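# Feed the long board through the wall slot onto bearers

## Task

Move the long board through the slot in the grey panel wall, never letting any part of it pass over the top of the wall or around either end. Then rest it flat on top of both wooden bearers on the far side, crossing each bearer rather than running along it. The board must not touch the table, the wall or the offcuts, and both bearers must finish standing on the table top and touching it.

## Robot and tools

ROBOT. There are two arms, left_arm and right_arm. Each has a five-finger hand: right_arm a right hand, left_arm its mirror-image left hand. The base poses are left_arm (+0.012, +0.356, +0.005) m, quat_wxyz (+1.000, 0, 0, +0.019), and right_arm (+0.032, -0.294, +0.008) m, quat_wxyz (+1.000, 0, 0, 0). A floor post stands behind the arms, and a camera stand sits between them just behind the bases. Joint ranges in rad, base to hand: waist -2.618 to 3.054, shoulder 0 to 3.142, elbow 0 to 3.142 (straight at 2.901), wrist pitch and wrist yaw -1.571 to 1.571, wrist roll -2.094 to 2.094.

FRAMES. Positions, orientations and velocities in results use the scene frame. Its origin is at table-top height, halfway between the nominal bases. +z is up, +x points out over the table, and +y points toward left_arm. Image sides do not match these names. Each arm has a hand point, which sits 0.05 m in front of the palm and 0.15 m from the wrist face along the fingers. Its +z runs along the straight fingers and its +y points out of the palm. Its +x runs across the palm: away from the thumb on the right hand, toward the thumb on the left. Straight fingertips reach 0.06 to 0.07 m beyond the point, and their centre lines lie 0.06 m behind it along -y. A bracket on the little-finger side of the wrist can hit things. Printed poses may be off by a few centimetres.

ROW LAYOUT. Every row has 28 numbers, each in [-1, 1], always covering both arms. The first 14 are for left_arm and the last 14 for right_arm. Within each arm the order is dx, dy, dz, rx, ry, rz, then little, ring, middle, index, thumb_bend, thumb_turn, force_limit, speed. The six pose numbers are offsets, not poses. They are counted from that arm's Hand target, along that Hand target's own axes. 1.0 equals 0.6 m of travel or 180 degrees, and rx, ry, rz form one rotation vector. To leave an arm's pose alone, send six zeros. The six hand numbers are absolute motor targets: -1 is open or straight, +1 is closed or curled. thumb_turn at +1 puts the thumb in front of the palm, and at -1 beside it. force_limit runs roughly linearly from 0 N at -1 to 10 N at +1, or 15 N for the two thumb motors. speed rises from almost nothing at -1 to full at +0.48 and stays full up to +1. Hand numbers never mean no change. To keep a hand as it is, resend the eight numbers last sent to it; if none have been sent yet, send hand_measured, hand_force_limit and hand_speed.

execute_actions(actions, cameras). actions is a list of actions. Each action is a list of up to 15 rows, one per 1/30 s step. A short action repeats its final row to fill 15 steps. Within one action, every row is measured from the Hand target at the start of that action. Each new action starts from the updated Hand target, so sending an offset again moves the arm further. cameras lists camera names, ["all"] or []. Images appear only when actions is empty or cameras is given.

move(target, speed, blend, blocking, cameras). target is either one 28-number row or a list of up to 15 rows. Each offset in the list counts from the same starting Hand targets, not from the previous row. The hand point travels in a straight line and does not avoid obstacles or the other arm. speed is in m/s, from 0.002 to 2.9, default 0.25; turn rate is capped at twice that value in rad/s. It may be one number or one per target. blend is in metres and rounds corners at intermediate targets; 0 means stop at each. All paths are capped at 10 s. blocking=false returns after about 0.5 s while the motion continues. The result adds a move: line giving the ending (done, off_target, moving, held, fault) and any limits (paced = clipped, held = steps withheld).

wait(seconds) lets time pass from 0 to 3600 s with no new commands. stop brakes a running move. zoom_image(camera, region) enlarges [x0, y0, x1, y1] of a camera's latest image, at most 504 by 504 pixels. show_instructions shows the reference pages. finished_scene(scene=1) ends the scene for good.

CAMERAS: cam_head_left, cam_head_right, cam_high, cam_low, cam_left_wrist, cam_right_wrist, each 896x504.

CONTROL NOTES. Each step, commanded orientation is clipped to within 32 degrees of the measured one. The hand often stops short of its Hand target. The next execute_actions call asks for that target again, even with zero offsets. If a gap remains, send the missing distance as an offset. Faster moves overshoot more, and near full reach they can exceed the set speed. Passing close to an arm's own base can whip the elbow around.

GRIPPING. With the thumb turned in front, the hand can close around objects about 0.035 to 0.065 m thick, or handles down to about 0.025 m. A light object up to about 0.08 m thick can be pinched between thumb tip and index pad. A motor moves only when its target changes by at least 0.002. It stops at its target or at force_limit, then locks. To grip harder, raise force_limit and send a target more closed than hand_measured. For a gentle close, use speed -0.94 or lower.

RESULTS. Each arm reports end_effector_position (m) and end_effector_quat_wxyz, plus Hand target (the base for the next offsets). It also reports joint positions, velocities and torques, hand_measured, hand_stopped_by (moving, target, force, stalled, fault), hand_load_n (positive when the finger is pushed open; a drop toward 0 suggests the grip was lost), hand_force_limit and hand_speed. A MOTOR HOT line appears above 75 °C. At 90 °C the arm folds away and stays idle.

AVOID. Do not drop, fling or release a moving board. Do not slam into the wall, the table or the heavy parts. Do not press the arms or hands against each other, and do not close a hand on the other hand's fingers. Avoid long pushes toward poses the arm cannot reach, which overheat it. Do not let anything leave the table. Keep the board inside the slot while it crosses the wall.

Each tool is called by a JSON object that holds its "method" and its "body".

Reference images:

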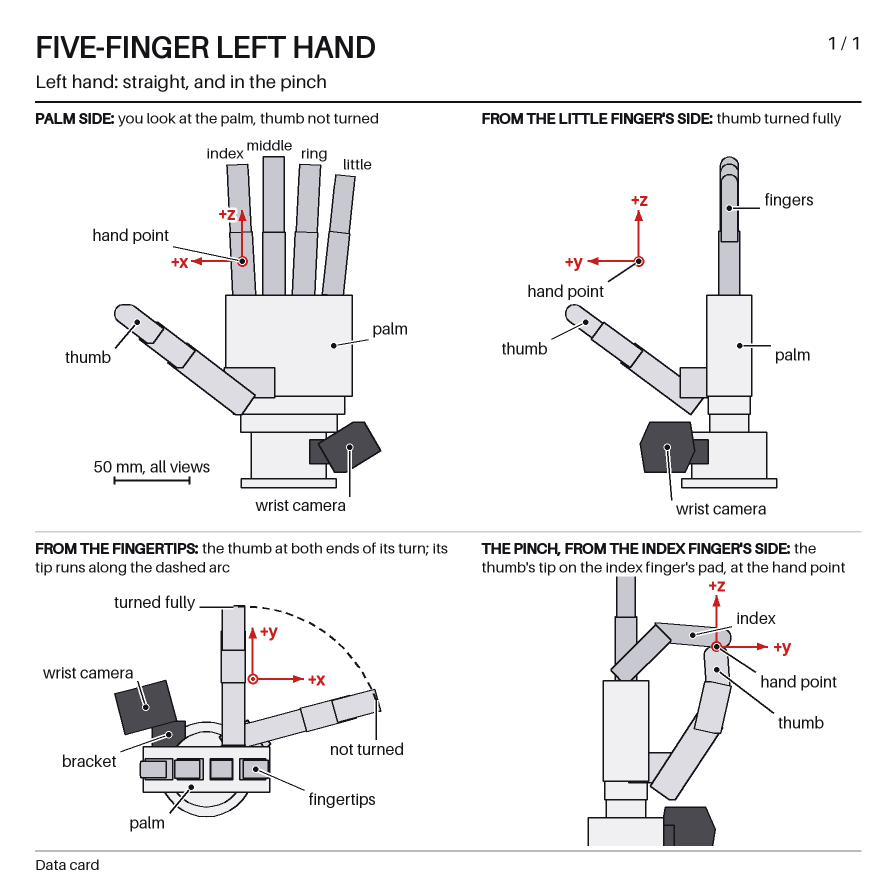

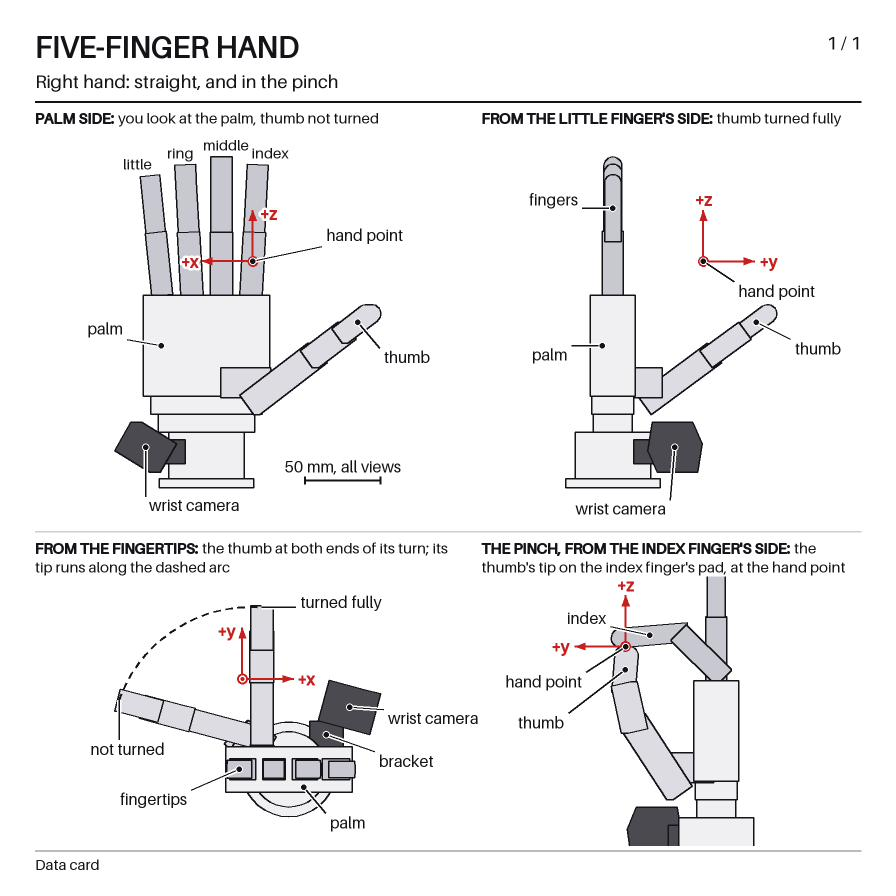

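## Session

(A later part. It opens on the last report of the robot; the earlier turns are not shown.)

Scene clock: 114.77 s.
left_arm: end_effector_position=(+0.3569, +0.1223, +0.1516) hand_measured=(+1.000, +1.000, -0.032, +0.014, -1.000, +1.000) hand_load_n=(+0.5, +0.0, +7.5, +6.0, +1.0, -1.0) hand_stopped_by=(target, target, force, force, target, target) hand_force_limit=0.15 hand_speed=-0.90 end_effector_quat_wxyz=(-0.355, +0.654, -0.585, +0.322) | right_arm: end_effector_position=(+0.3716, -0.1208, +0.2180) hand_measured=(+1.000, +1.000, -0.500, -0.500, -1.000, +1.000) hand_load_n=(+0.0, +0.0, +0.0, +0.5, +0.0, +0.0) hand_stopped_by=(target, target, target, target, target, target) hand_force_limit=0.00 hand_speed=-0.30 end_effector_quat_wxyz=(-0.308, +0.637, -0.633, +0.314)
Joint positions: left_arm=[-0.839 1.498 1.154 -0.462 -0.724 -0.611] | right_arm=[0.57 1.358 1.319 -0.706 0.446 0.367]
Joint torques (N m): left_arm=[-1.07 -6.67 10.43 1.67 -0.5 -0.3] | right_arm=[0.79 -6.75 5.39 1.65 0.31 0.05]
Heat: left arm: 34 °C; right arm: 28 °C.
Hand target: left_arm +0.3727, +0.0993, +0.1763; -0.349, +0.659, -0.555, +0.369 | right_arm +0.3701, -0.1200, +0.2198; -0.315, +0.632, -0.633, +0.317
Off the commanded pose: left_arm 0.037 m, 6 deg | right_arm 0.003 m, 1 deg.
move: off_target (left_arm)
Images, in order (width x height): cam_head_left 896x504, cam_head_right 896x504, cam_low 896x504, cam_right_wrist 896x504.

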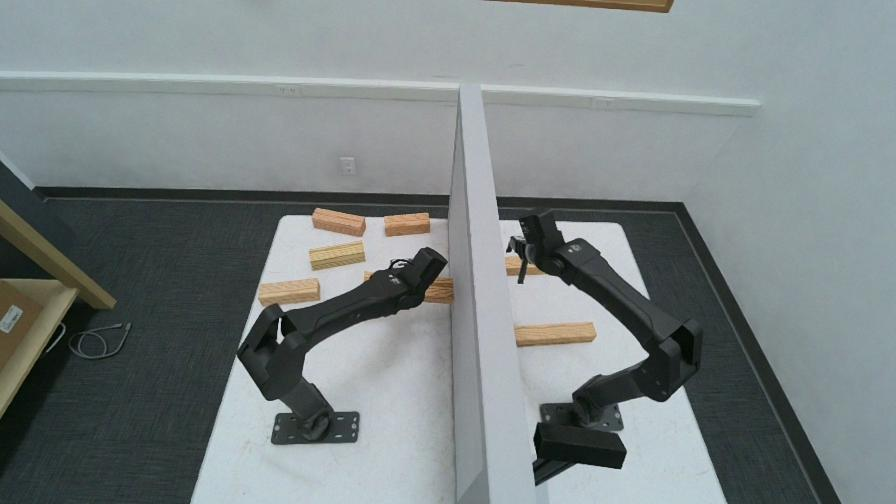

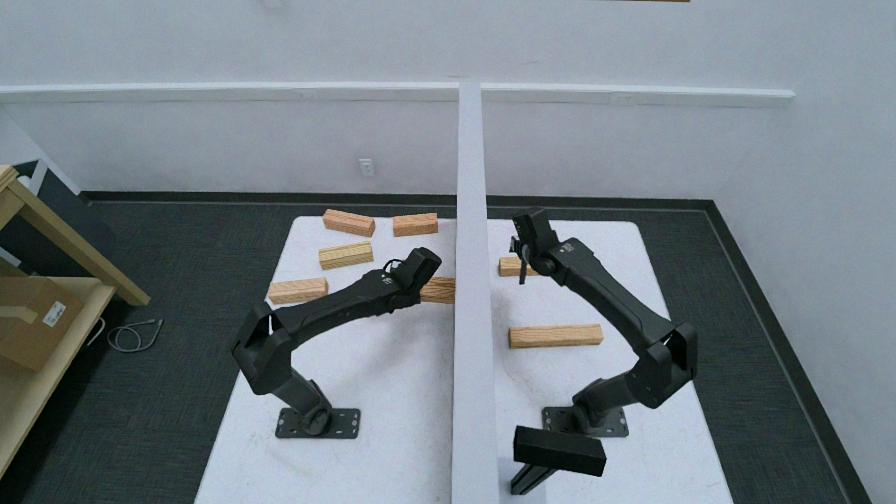

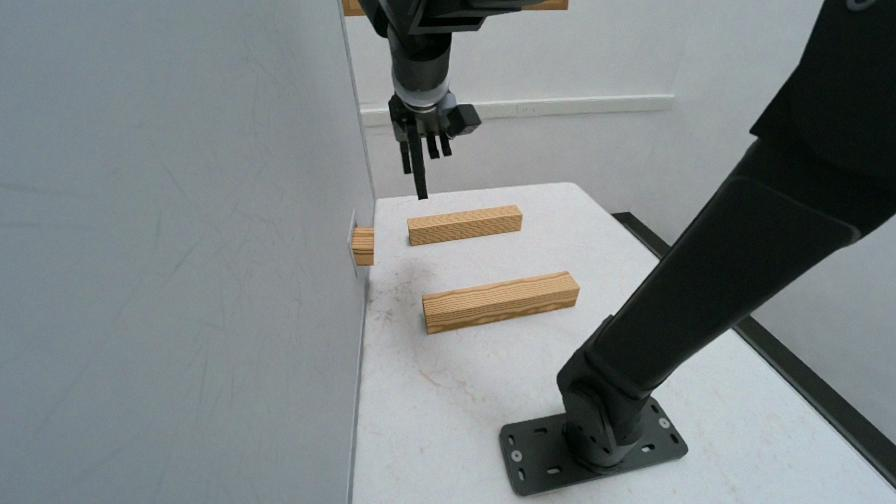

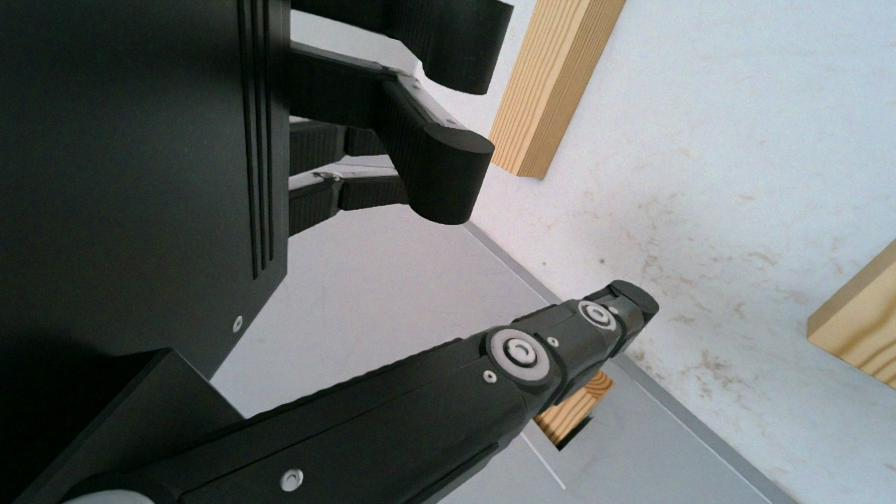

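{"method": "move", "body": {"target": [0.0577, 0.0082, -0.0029, 0, 0, 0, 1, 1, 0.36, 0.36, -1, 1, 0.15, -0.9, 0, 0, 0, 0, 0, 0, 1, 1, -0.5, -0.5, -1, 1, 0, -0.3], "speed": 0.05, "cameras": ["cam_left_wrist", "cam_low", "cam_head_left"]}}

{"method": "zoom_image", "body": {"camera": "cam_low", "region": [320, 150, 480, 320]}}

{"method": "zoom_image", "body": {"camera": "cam_head_left", "region": [360, 220, 500, 340]}}

Scene clock: 116.33 s.
left_arm: end_effector_position=(+0.3563, +0.1040, +0.1494) hand_measured=(+1.000, +1.000, -0.032, +0.014, -1.000, +1.000) hand_load_n=(+0.0, +0.0, +8.0, +7.0, +1.0, -1.5) hand_stopped_by=(target, target, force, force, target, target) hand_force_limit=0.15 hand_speed=-0.90 end_effector_quat_wxyz=(-0.367, +0.656, -0.583, +0.308) | right_arm: end_effector_position=(+0.3716, -0.1208, +0.2180) hand_measured=(+1.000, +1.000, -0.500, -0.500, -1.000, +1.000) hand_load_n=(+0.0, +0.0, +0.0, -0.5, +0.0, +0.0) hand_stopped_by=(target, target, target, target, target, target) hand_force_limit=0.00 hand_speed=-0.30 end_effector_quat_wxyz=(-0.308, +0.637, -0.633, +0.314)
Joint positions: left_arm=[-0.894 1.584 1.246 -0.538 -0.787 -0.676] | right_arm=[0.57 1.358 1.319 -0.706 0.446 0.367]
Joint torques (N m): left_arm=[-2.29 -6.3 11.89 1.74 -0.42 -0.32] | right_arm=[0.77 -6.72 5.39 1.65 0.3 0.05]
Heat: left arm: 34 °C; right arm: 28 °C.
Hand target: left_arm +0.3726, +0.0643, +0.1761; -0.349, +0.659, -0.556, +0.369 | right_arm +0.3701, -0.1200, +0.2198; -0.315, +0.632, -0.633, +0.317
Off the commanded pose: left_arm 0.051 m, 8 deg | right_arm 0.003 m, 1 deg.
move: off_target (left_arm)
Images, in order (width x height): cam_head_left 896x504, cam_low 896x504, cam_left_wrist 896x504.

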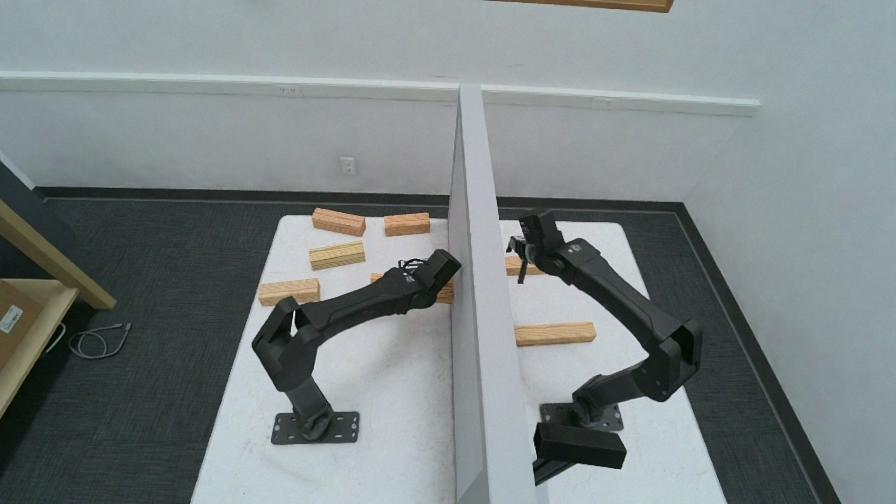

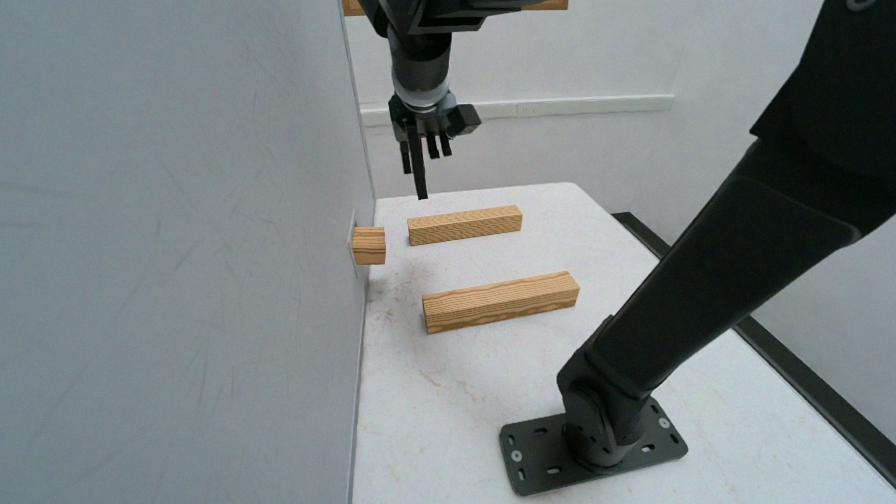

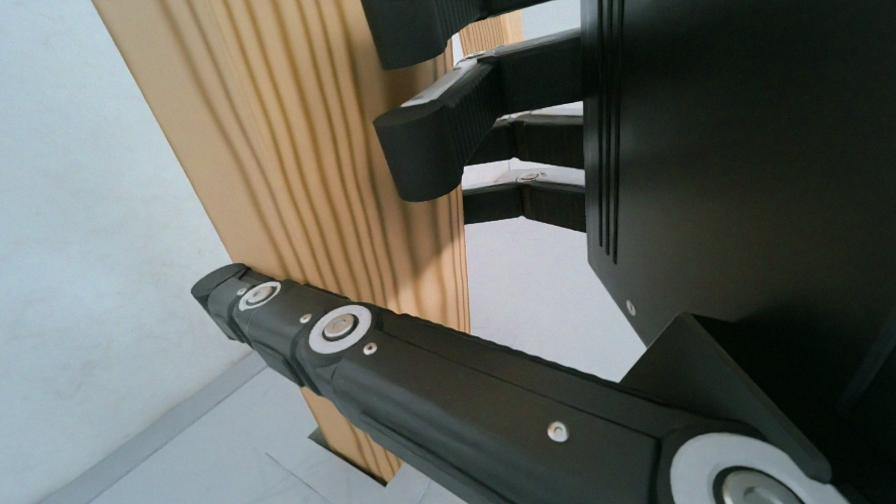

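Scaled by 2.965 from the camera's image (finer frame: 1280x720).

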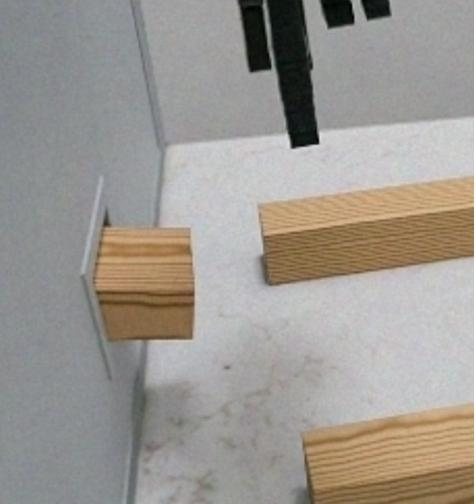

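Scaled by 3.600 from the camera's image (finer frame: 1280x720).

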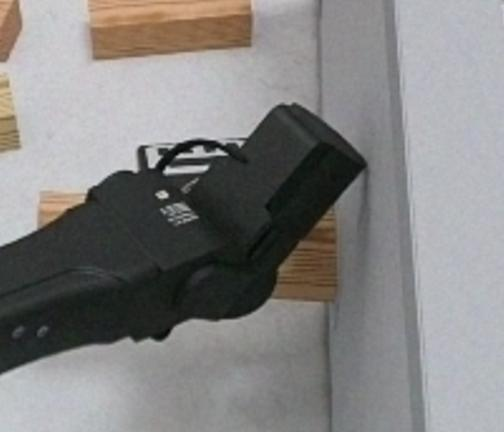

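{"method": "move", "body": {"target": [-0.0412, -0.0059, 0.0021, 0, 0, 0, 1, 1, 0.36, 0.36, -1, 1, 0.15, -0.9, 0, 0, 0, 0, 0, 0, 1, 1, -0.5, -0.5, -1, 1, 0, -0.3], "speed": 0.05, "cameras": ["cam_left_wrist", "cam_high", "cam_head_left"]}}

{"method": "zoom_image", "body": {"camera": "cam_high", "region": [300, 120, 480, 290]}}

{"method": "zoom_image", "body": {"camera": "cam_head_left", "region": [360, 220, 500, 340]}}

Scene clock: 122.87 s.
left_arm: end_effector_position=(+0.3588, +0.1042, +0.1490) hand_measured=(+1.000, +1.000, -0.032, +0.014, -1.000, +1.000) hand_load_n=(+0.0, +0.0, +7.5, +6.5, +1.0, -1.0) hand_stopped_by=(target, target, force, force, target, target) hand_force_limit=0.15 hand_speed=-0.90 end_effector_quat_wxyz=(-0.362, +0.651, -0.592, +0.308) | right_arm: end_effector_position=(+0.3716, -0.1208, +0.2180) hand_measured=(+1.000, +1.000, -0.500, -0.500, -1.000, +1.000) hand_load_n=(+0.0, +0.0, +0.0, +0.0, +0.0, +0.0) hand_stopped_by=(target, target, target, target, target, target) hand_force_limit=0.00 hand_speed=-0.30 end_effector_quat_wxyz=(-0.308, +0.637, -0.633, +0.314)
Joint positions: left_arm=[-0.88 1.584 1.246 -0.524 -0.762 -0.644] | right_arm=[0.57 1.358 1.319 -0.706 0.446 0.367]
Joint torques (N m): left_arm=[0.44 -12.66 6.12 1.95 -0.34 -0.2] | right_arm=[0.77 -6.75 5.39 1.66 0.31 0.05]
Heat: left arm: 35 °C; right arm: 29 °C.
Hand target: left_arm +0.3728, +0.0894, +0.1762; -0.349, +0.659, -0.555, +0.369 | right_arm +0.3701, -0.1200, +0.2198; -0.315, +0.632, -0.633, +0.317
Off the commanded pose: left_arm 0.034 m, 8 deg | right_arm 0.003 m, 1 deg.
move: off_target (left_arm)
Images, in order (width x height): cam_head_left 896x504, cam_high 896x504, cam_left_wrist 896x504.

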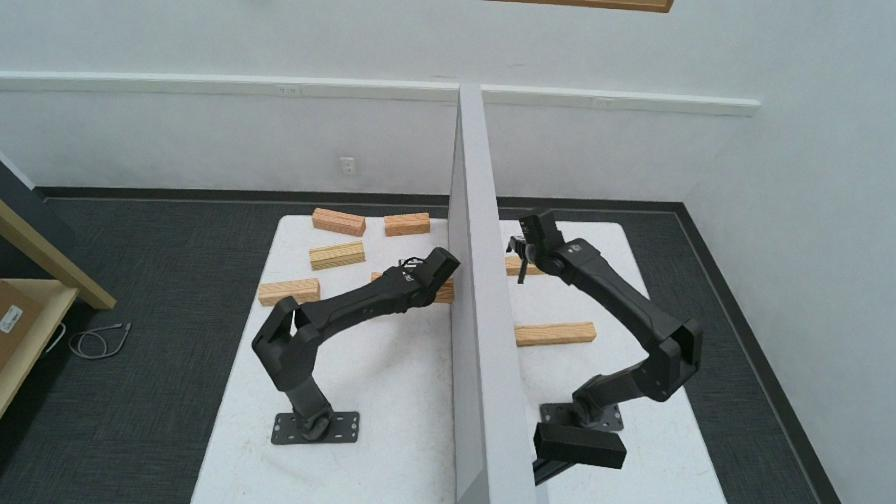

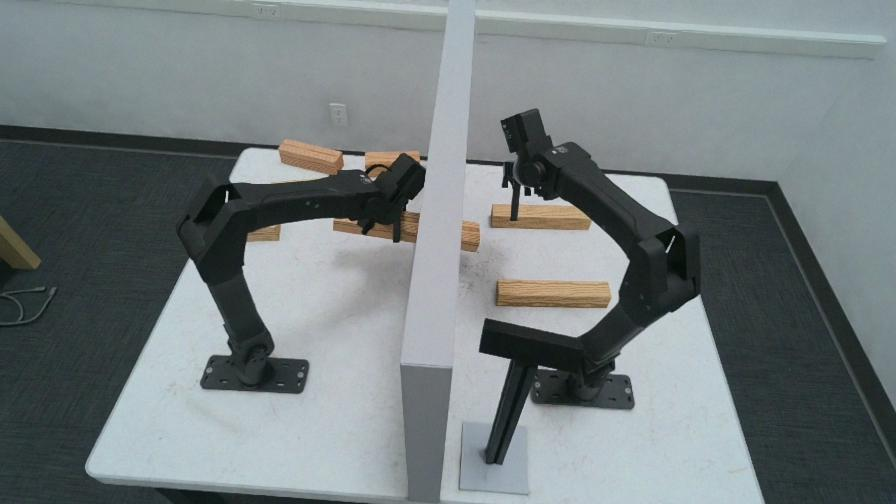

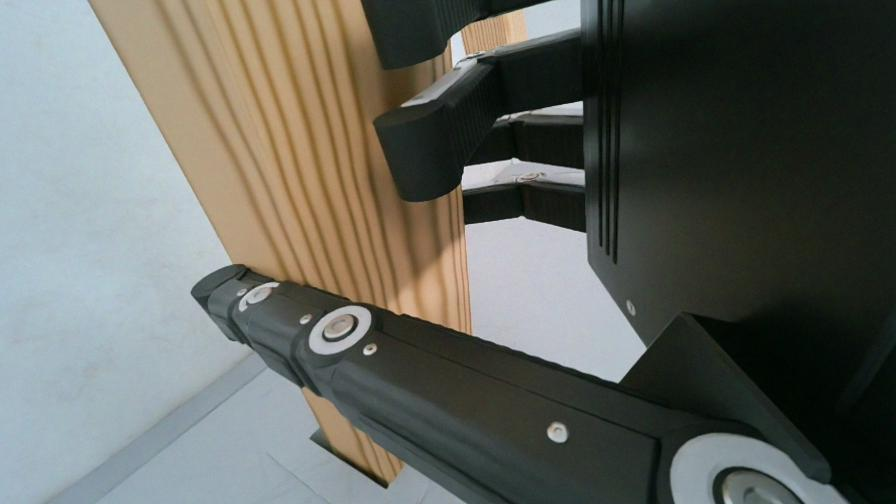

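Scaled by 2.800 from the camera's image (finer frame: 1280x720).

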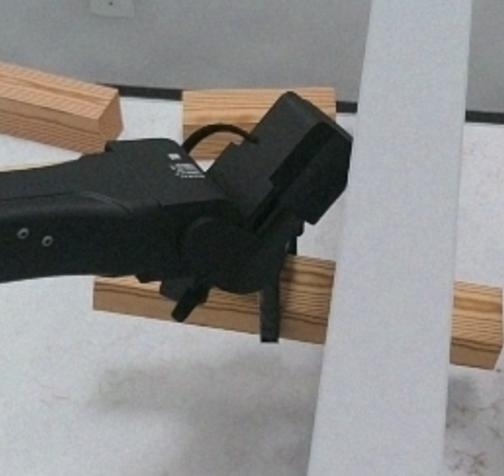

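Scaled by 3.600 from the camera's image (finer frame: 1280x720).

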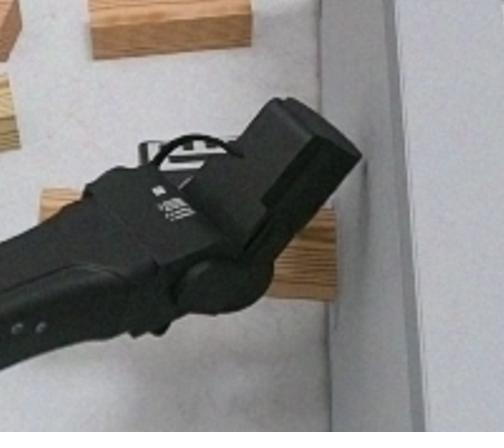

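{"method": "move", "body": {"target": [-0.0058, 0.0404, 0.0227, -0.0019, 0.0079, -0.0146, 1, 1, 0.36, 0.36, -1, 1, 0.15, -0.9, 0, 0, 0, 0, 0, 0, 1, 1, -0.5, -0.5, -1, 1, 0, -0.3], "speed": 0.04, "cameras": ["cam_left_wrist", "cam_high", "cam_low"]}}

{"method": "zoom_image", "body": {"camera": "cam_high", "region": [300, 120, 500, 290]}}

{"method": "zoom_image", "body": {"camera": "cam_low", "region": [320, 150, 480, 320]}}

Scene clock: 124.77 s.
left_arm: end_effector_position=(+0.3667, +0.0917, +0.1344) hand_measured=(+1.000, +1.000, -0.032, +0.014, -1.000, +1.000) hand_load_n=(+0.0, +0.0, +6.5, +7.5, +0.5, +0.0) hand_stopped_by=(target, target, force, force, target, target) hand_force_limit=0.15 hand_speed=-0.90 end_effector_quat_wxyz=(-0.336, +0.663, -0.568, +0.354) | right_arm: end_effector_position=(+0.3716, -0.1208, +0.2180) hand_measured=(+1.000, +1.000, -0.500, -0.500, -1.000, +1.000) hand_load_n=(+0.0, +0.0, +0.0, +0.0, +0.0, +0.0) hand_stopped_by=(target, target, target, target, target, target) hand_force_limit=0.00 hand_speed=-0.30 end_effector_quat_wxyz=(-0.308, +0.637, -0.633, +0.314)
Joint positions: left_arm=[-0.864 1.57 1.124 -0.321 -0.714 -0.666] | right_arm=[0.57 1.358 1.319 -0.706 0.446 0.367]
Joint torques (N m): left_arm=[0.62 -11.69 5.04 1.65 -0.39 -0.15] | right_arm=[0.77 -6.75 5.39 1.65 0.31 0.05]
Heat: left arm: 35 °C; right arm: 29 °C.
Hand target: left_arm +0.3727, +0.0901, +0.1481; -0.331, +0.668, -0.546, +0.383 | right_arm +0.3701, -0.1200, +0.2198; -0.315, +0.632, -0.633, +0.317
Off the commanded pose: left_arm 0.015 m, 4 deg | right_arm 0.003 m, 1 deg.
move: off_target (left_arm)
Images, in order (width x height): cam_high 896x504, cam_low 896x504, cam_left_wrist 896x504.

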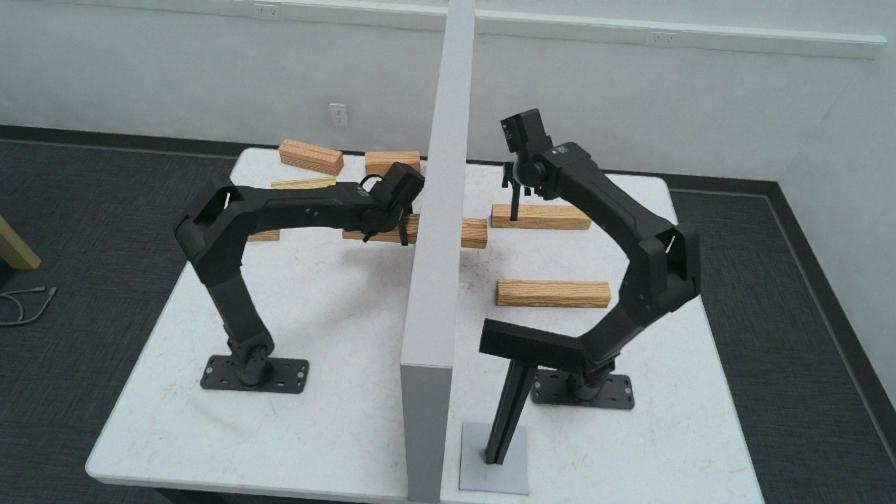

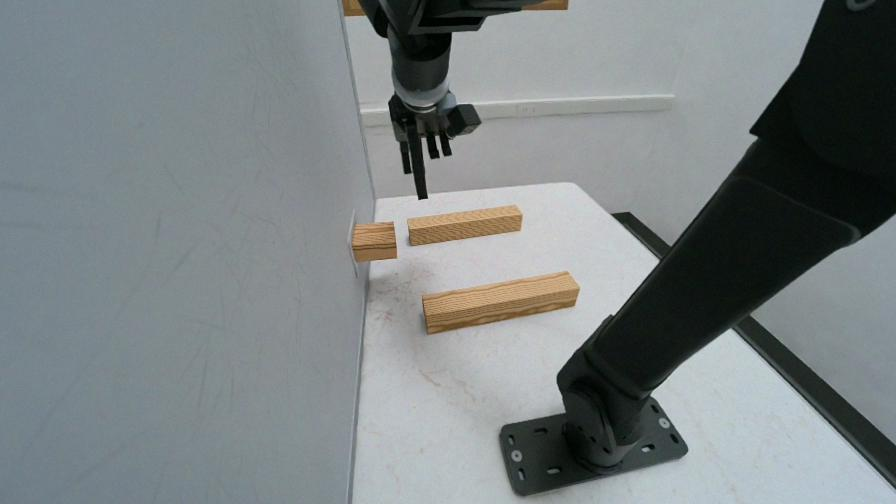

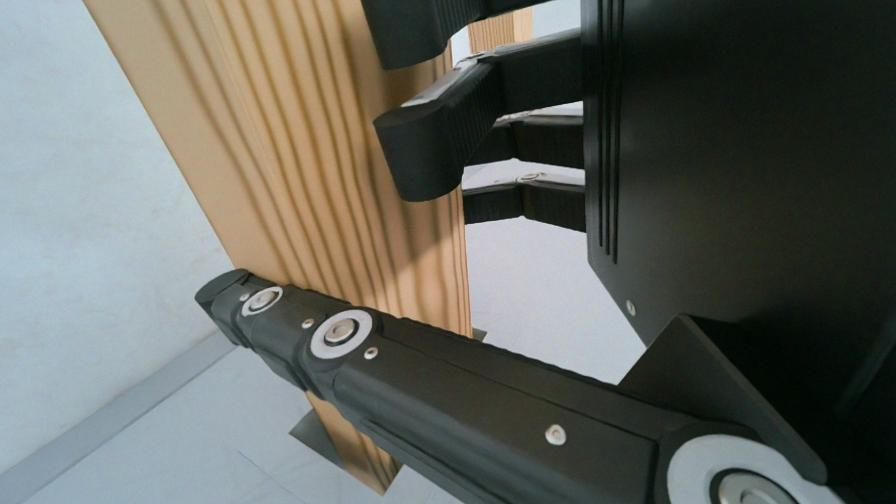

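Scaled by 2.520 from the camera's image (finer frame: 1280x720).

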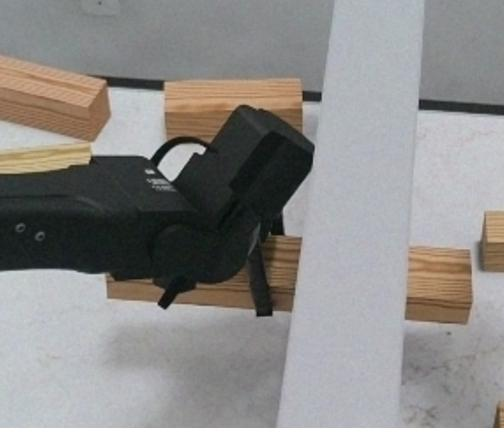

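Scaled by 2.965 from the camera's image (finer frame: 1280x720).

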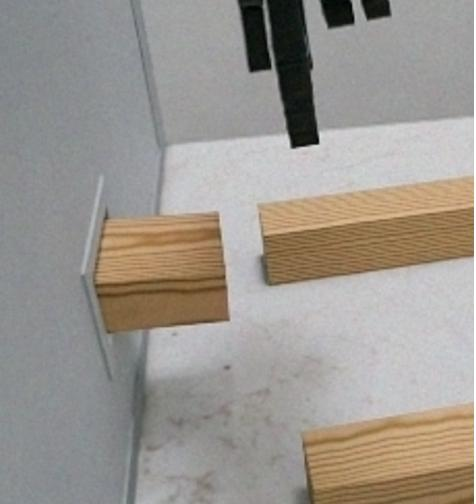

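{"method": "move", "body": {"target": [-0.002, 0.0115, 0.0065, -0.0018, 0.0079, -0.0146, 1, 1, 0.36, 0.36, -1, 1, 0.15, -0.9, 0, 0, 0, 0, 0, 0, 1, 1, -0.5, -0.5, -1, 1, 0, -0.3], "speed": 0.03, "cameras": ["cam_left_wrist", "cam_high", "cam_low"]}}

{"method": "zoom_image", "body": {"camera": "cam_low", "region": [320, 150, 480, 320]}}

Scene clock: 126.70 s.
left_arm: end_effector_position=(+0.3675, +0.0914, +0.1280) hand_measured=(+1.000, +1.000, -0.032, +0.014, -1.000, +1.000) hand_load_n=(+0.0, +0.0, +7.0, +7.0, +1.0, +0.0) hand_stopped_by=(target, target, force, force, target, target) hand_force_limit=0.15 hand_speed=-0.90 end_effector_quat_wxyz=(-0.319, +0.672, -0.557, +0.371) | right_arm: end_effector_position=(+0.3716, -0.1208, +0.2180) hand_measured=(+1.000, +1.000, -0.500, -0.500, -1.000, +1.000) hand_load_n=(+0.0, +0.0, +0.0, -0.5, +0.0, +0.0) hand_stopped_by=(target, target, target, target, target, target) hand_force_limit=0.00 hand_speed=-0.30 end_effector_quat_wxyz=(-0.308, +0.637, -0.633, +0.314)
Joint positions: left_arm=[-0.848 1.552 1.064 -0.248 -0.68 -0.686] | right_arm=[0.57 1.358 1.319 -0.706 0.446 0.367]
Joint torques (N m): left_arm=[0.64 -11.18 4.98 1.68 -0.32 -0.17] | right_arm=[0.77 -6.74 5.39 1.66 0.3 0.06]
Heat: left arm: 35 °C; right arm: 29 °C.
Hand target: left_arm +0.3727, +0.0901, +0.1401; -0.314, +0.676, -0.535, +0.397 | right_arm +0.3701, -0.1200, +0.2198; -0.315, +0.632, -0.633, +0.317
Off the commanded pose: left_arm 0.013 m, 4 deg | right_arm 0.003 m, 1 deg.
move: off_target (left_arm)
Images, in order (width x height): cam_high 896x504, cam_low 896x504, cam_left_wrist 896x504.

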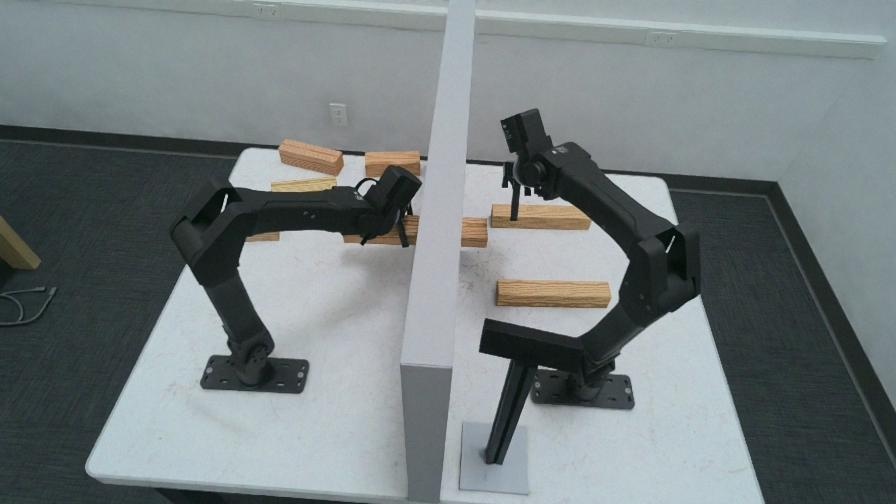

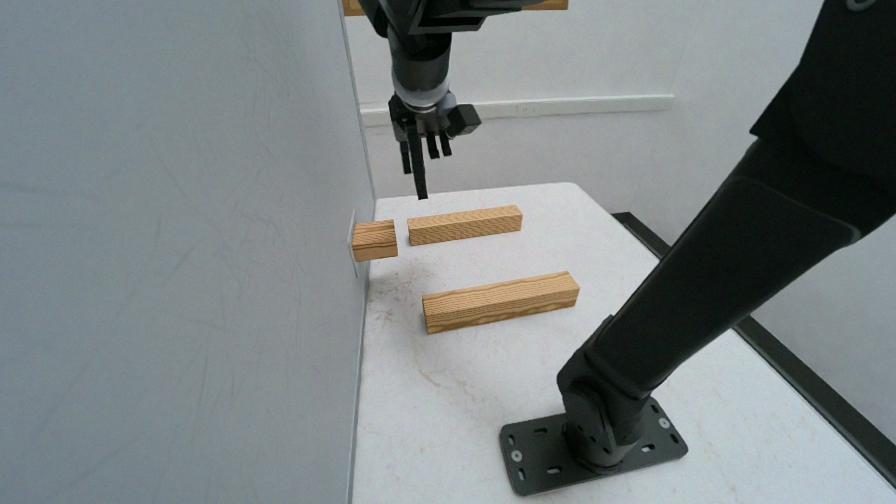

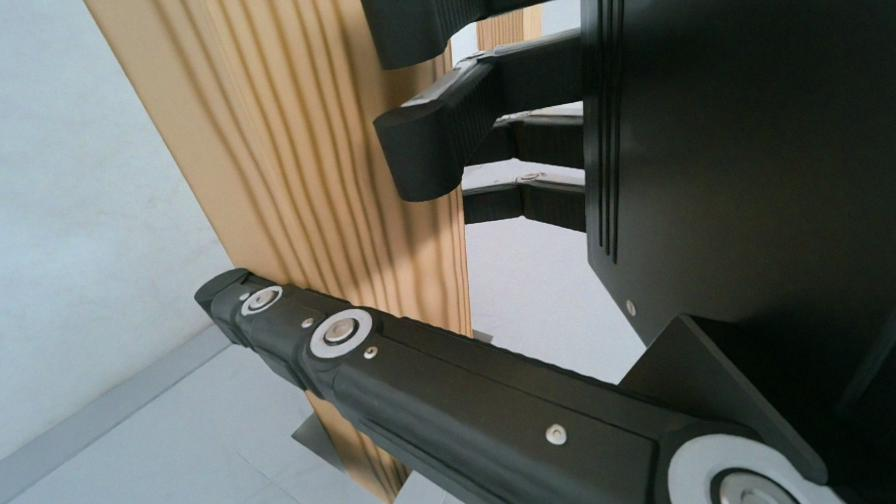

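Scaled by 2.965 from the camera's image (finer frame: 1280x720).

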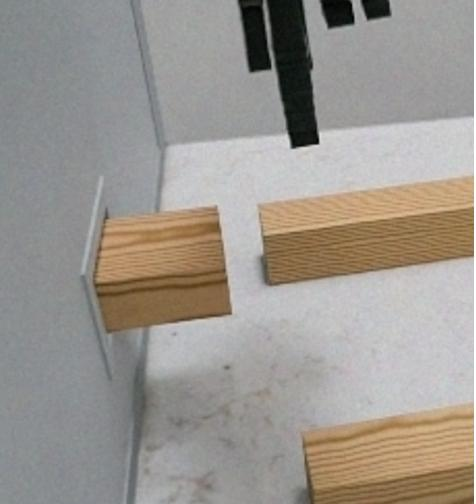

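{"method": "move", "body": {"target": [-0.002, 0.0115, 0.0065, -0.0018, 0.0079, -0.0146, 1, 1, 0.36, 0.36, -1, 1, 0.15, -0.9, 0, 0, 0, 0, 0, 0, 1, 1, -0.5, -0.5, -1, 1, 0, -0.3], "speed": 0.03, "cameras": ["cam_left_wrist", "cam_high", "cam_low"]}}

{"method": "zoom_image", "body": {"camera": "cam_low", "region": [320, 150, 480, 320]}}

{"method": "zoom_image", "body": {"camera": "cam_left_wrist", "region": [230, 370, 530, 504]}}

Scene clock: 128.47 s.
left_arm: end_effector_position=(+0.3688, +0.0899, +0.1243) hand_measured=(+1.000, +1.000, -0.032, +0.014, -1.000, +1.000) hand_load_n=(+0.0, +0.0, +7.0, +7.0, +1.0, -0.5) hand_stopped_by=(target, target, force, force, target, target) hand_force_limit=0.15 hand_speed=-0.90 end_effector_quat_wxyz=(-0.302, +0.680, -0.543, +0.390) | right_arm: end_effector_position=(+0.3716, -0.1208, +0.2180) hand_measured=(+1.000, +1.000, -0.500, -0.500, -1.000, +1.000) hand_load_n=(+0.0, +0.5, +0.0, +0.0, +0.0, +0.0) hand_stopped_by=(target, target, target, target, target, target) hand_force_limit=0.00 hand_speed=-0.30 end_effector_quat_wxyz=(-0.308, +0.637, -0.633, +0.314)
Joint positions: left_arm=[-0.833 1.536 1.008 -0.172 -0.647 -0.709] | right_arm=[0.57 1.358 1.319 -0.706 0.446 0.367]
Joint torques (N m): left_arm=[0.65 -10.26 4.74 1.66 -0.29 -0.2] | right_arm=[0.79 -6.75 5.39 1.66 0.3 0.05]
Heat: left arm: 35 °C; right arm: 29 °C.
Hand target: left_arm +0.3727, +0.0897, +0.1320; -0.296, +0.684, -0.525, +0.411 | right_arm +0.3701, -0.1200, +0.2198; -0.315, +0.632, -0.633, +0.317
Off the commanded pose: left_arm 0.009 m, 3 deg | right_arm 0.003 m, 1 deg.
move: off_target (left_arm)
Images, in order (width x height): cam_high 896x504, cam_low 896x504, cam_left_wrist 896x504.

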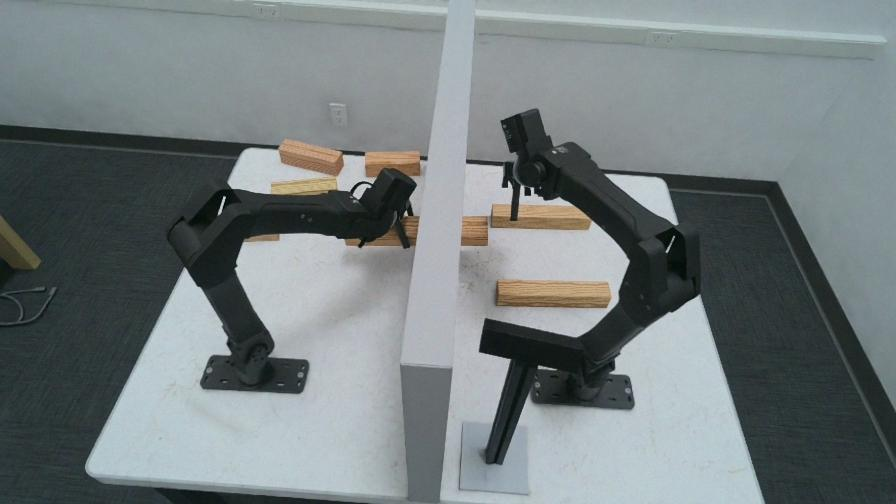

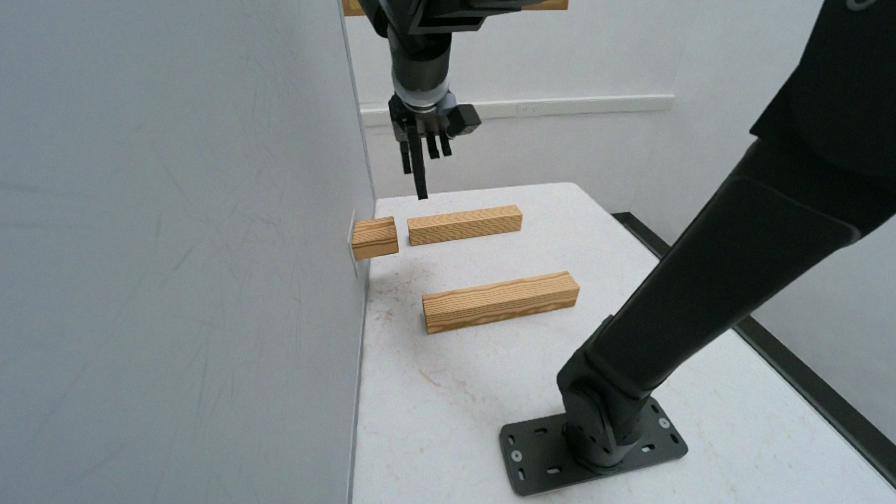

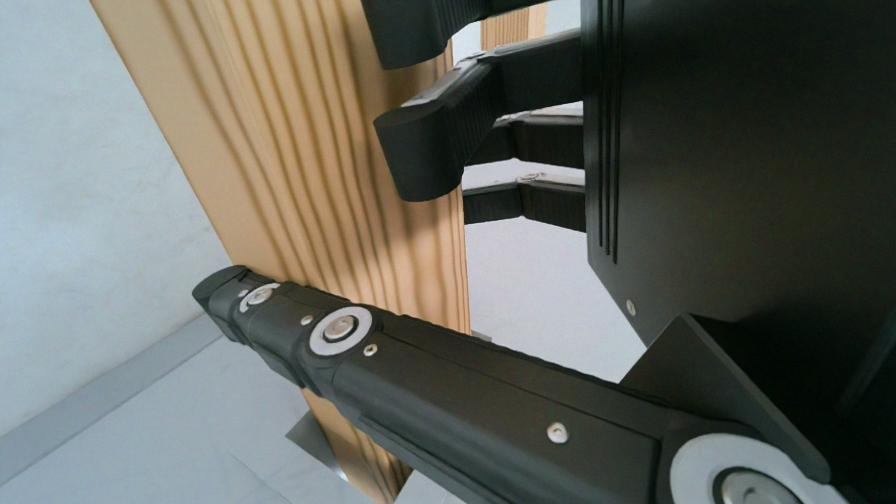

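Scaled by 2.965 from the camera's image (finer frame: 1280x720).

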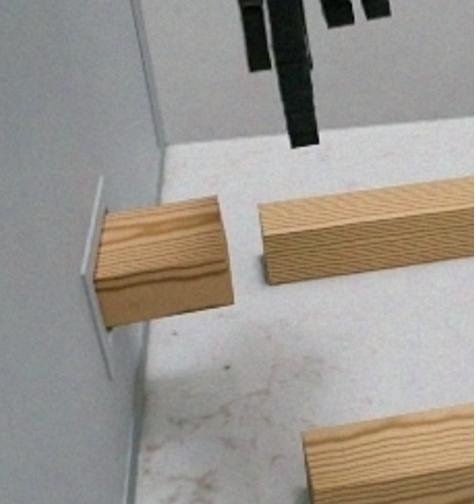

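Scaled by 1.680 from the camera's image (finer frame: 1280x720).

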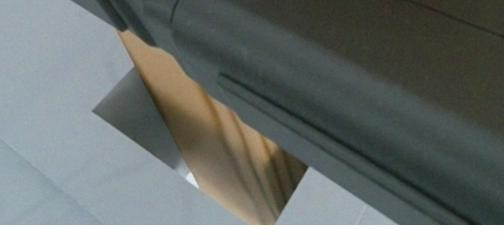

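{"method": "move", "body": {"target": [-0.002, 0.0115, 0.0065, -0.0018, 0.0079, -0.0146, 1, 1, 0.36, 0.36, -1, 1, 0.15, -0.9, 0, 0, 0, 0, 0, 0, 1, 1, -0.5, -0.5, -1, 1, 0, -0.3], "speed": 0.03, "cameras": ["cam_left_wrist", "cam_low"]}}

{"method": "zoom_image", "body": {"camera": "cam_low", "region": [320, 150, 480, 320]}}

Scene clock: 130.23 s.
left_arm: end_effector_position=(+0.3697, +0.0874, +0.1209) hand_measured=(+1.000, +1.000, -0.032, +0.014, -1.000, +1.000) hand_load_n=(+0.0, +0.5, +8.0, +6.5, +1.0, -1.5) hand_stopped_by=(target, target, force, force, target, target) hand_force_limit=0.15 hand_speed=-0.90 end_effector_quat_wxyz=(-0.282, +0.687, -0.529, +0.410) | right_arm: end_effector_position=(+0.3716, -0.1208, +0.2180) hand_measured=(+1.000, +1.000, -0.500, -0.500, -1.000, +1.000) hand_load_n=(+0.0, +0.0, +0.0, +0.0, +0.0, +0.0) hand_stopped_by=(target, target, target, target, target, target) hand_force_limit=0.00 hand_speed=-0.30 end_effector_quat_wxyz=(-0.308, +0.637, -0.633, +0.314)
Joint positions: left_arm=[-0.818 1.523 0.954 -0.095 -0.612 -0.734] | right_arm=[0.57 1.358 1.319 -0.706 0.446 0.367]
Joint torques (N m): left_arm=[0.66 -9.33 4.59 1.69 -0.27 -0.22] | right_arm=[0.77 -6.74 5.39 1.66 0.3 0.05]
Heat: left arm: 35 °C; right arm: 29 °C.
Hand target: left_arm +0.3726, +0.0888, +0.1241; -0.278, +0.692, -0.514, +0.425 | right_arm +0.3701, -0.1200, +0.2198; -0.315, +0.632, -0.633, +0.317
Off the commanded pose: left_arm 0.005 m, 3 deg | right_arm 0.003 m, 1 deg.
move: off_target (left_arm)
Images, in order (width x height): cam_low 896x504, cam_left_wrist 896x504.

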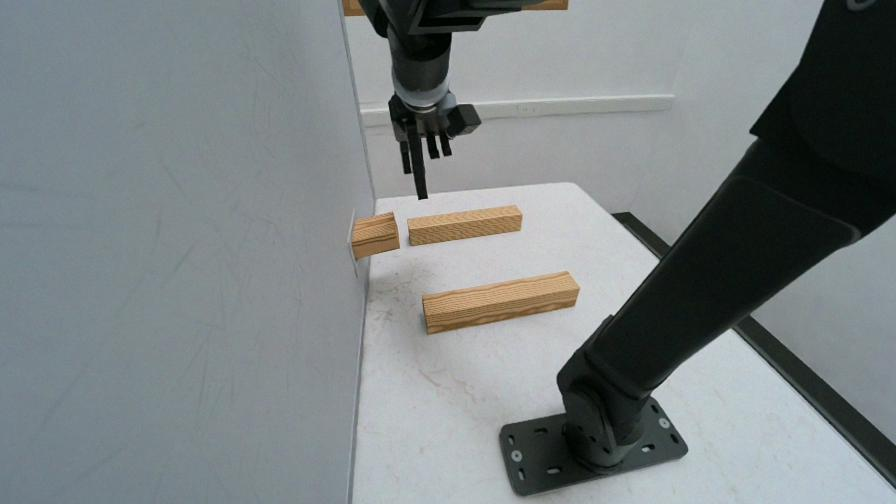

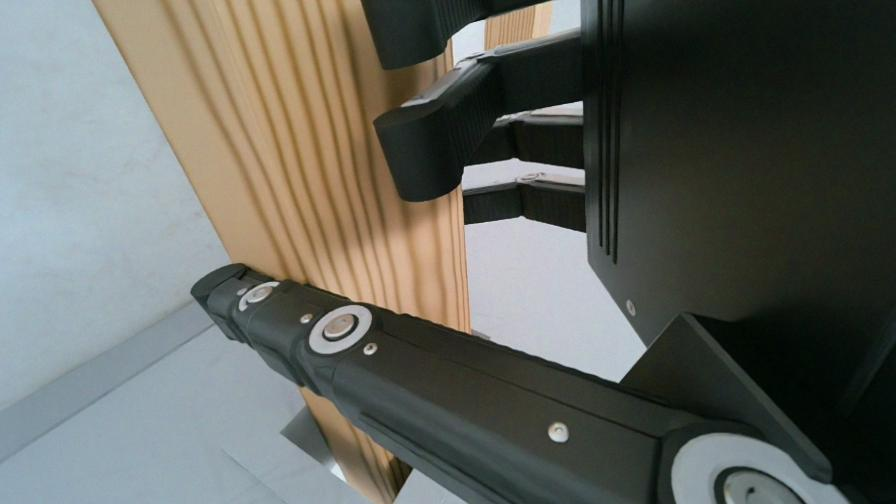

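Scaled by 2.965 from the camera's image (finer frame: 1280x720).

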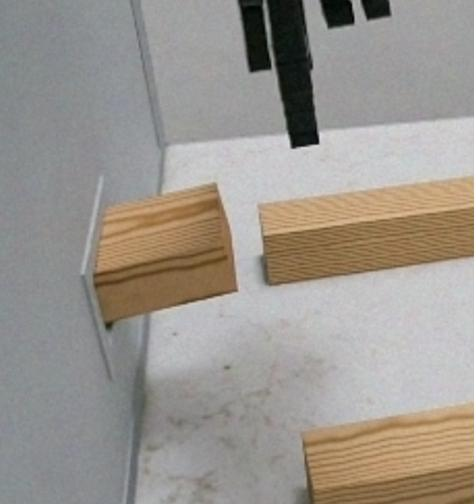

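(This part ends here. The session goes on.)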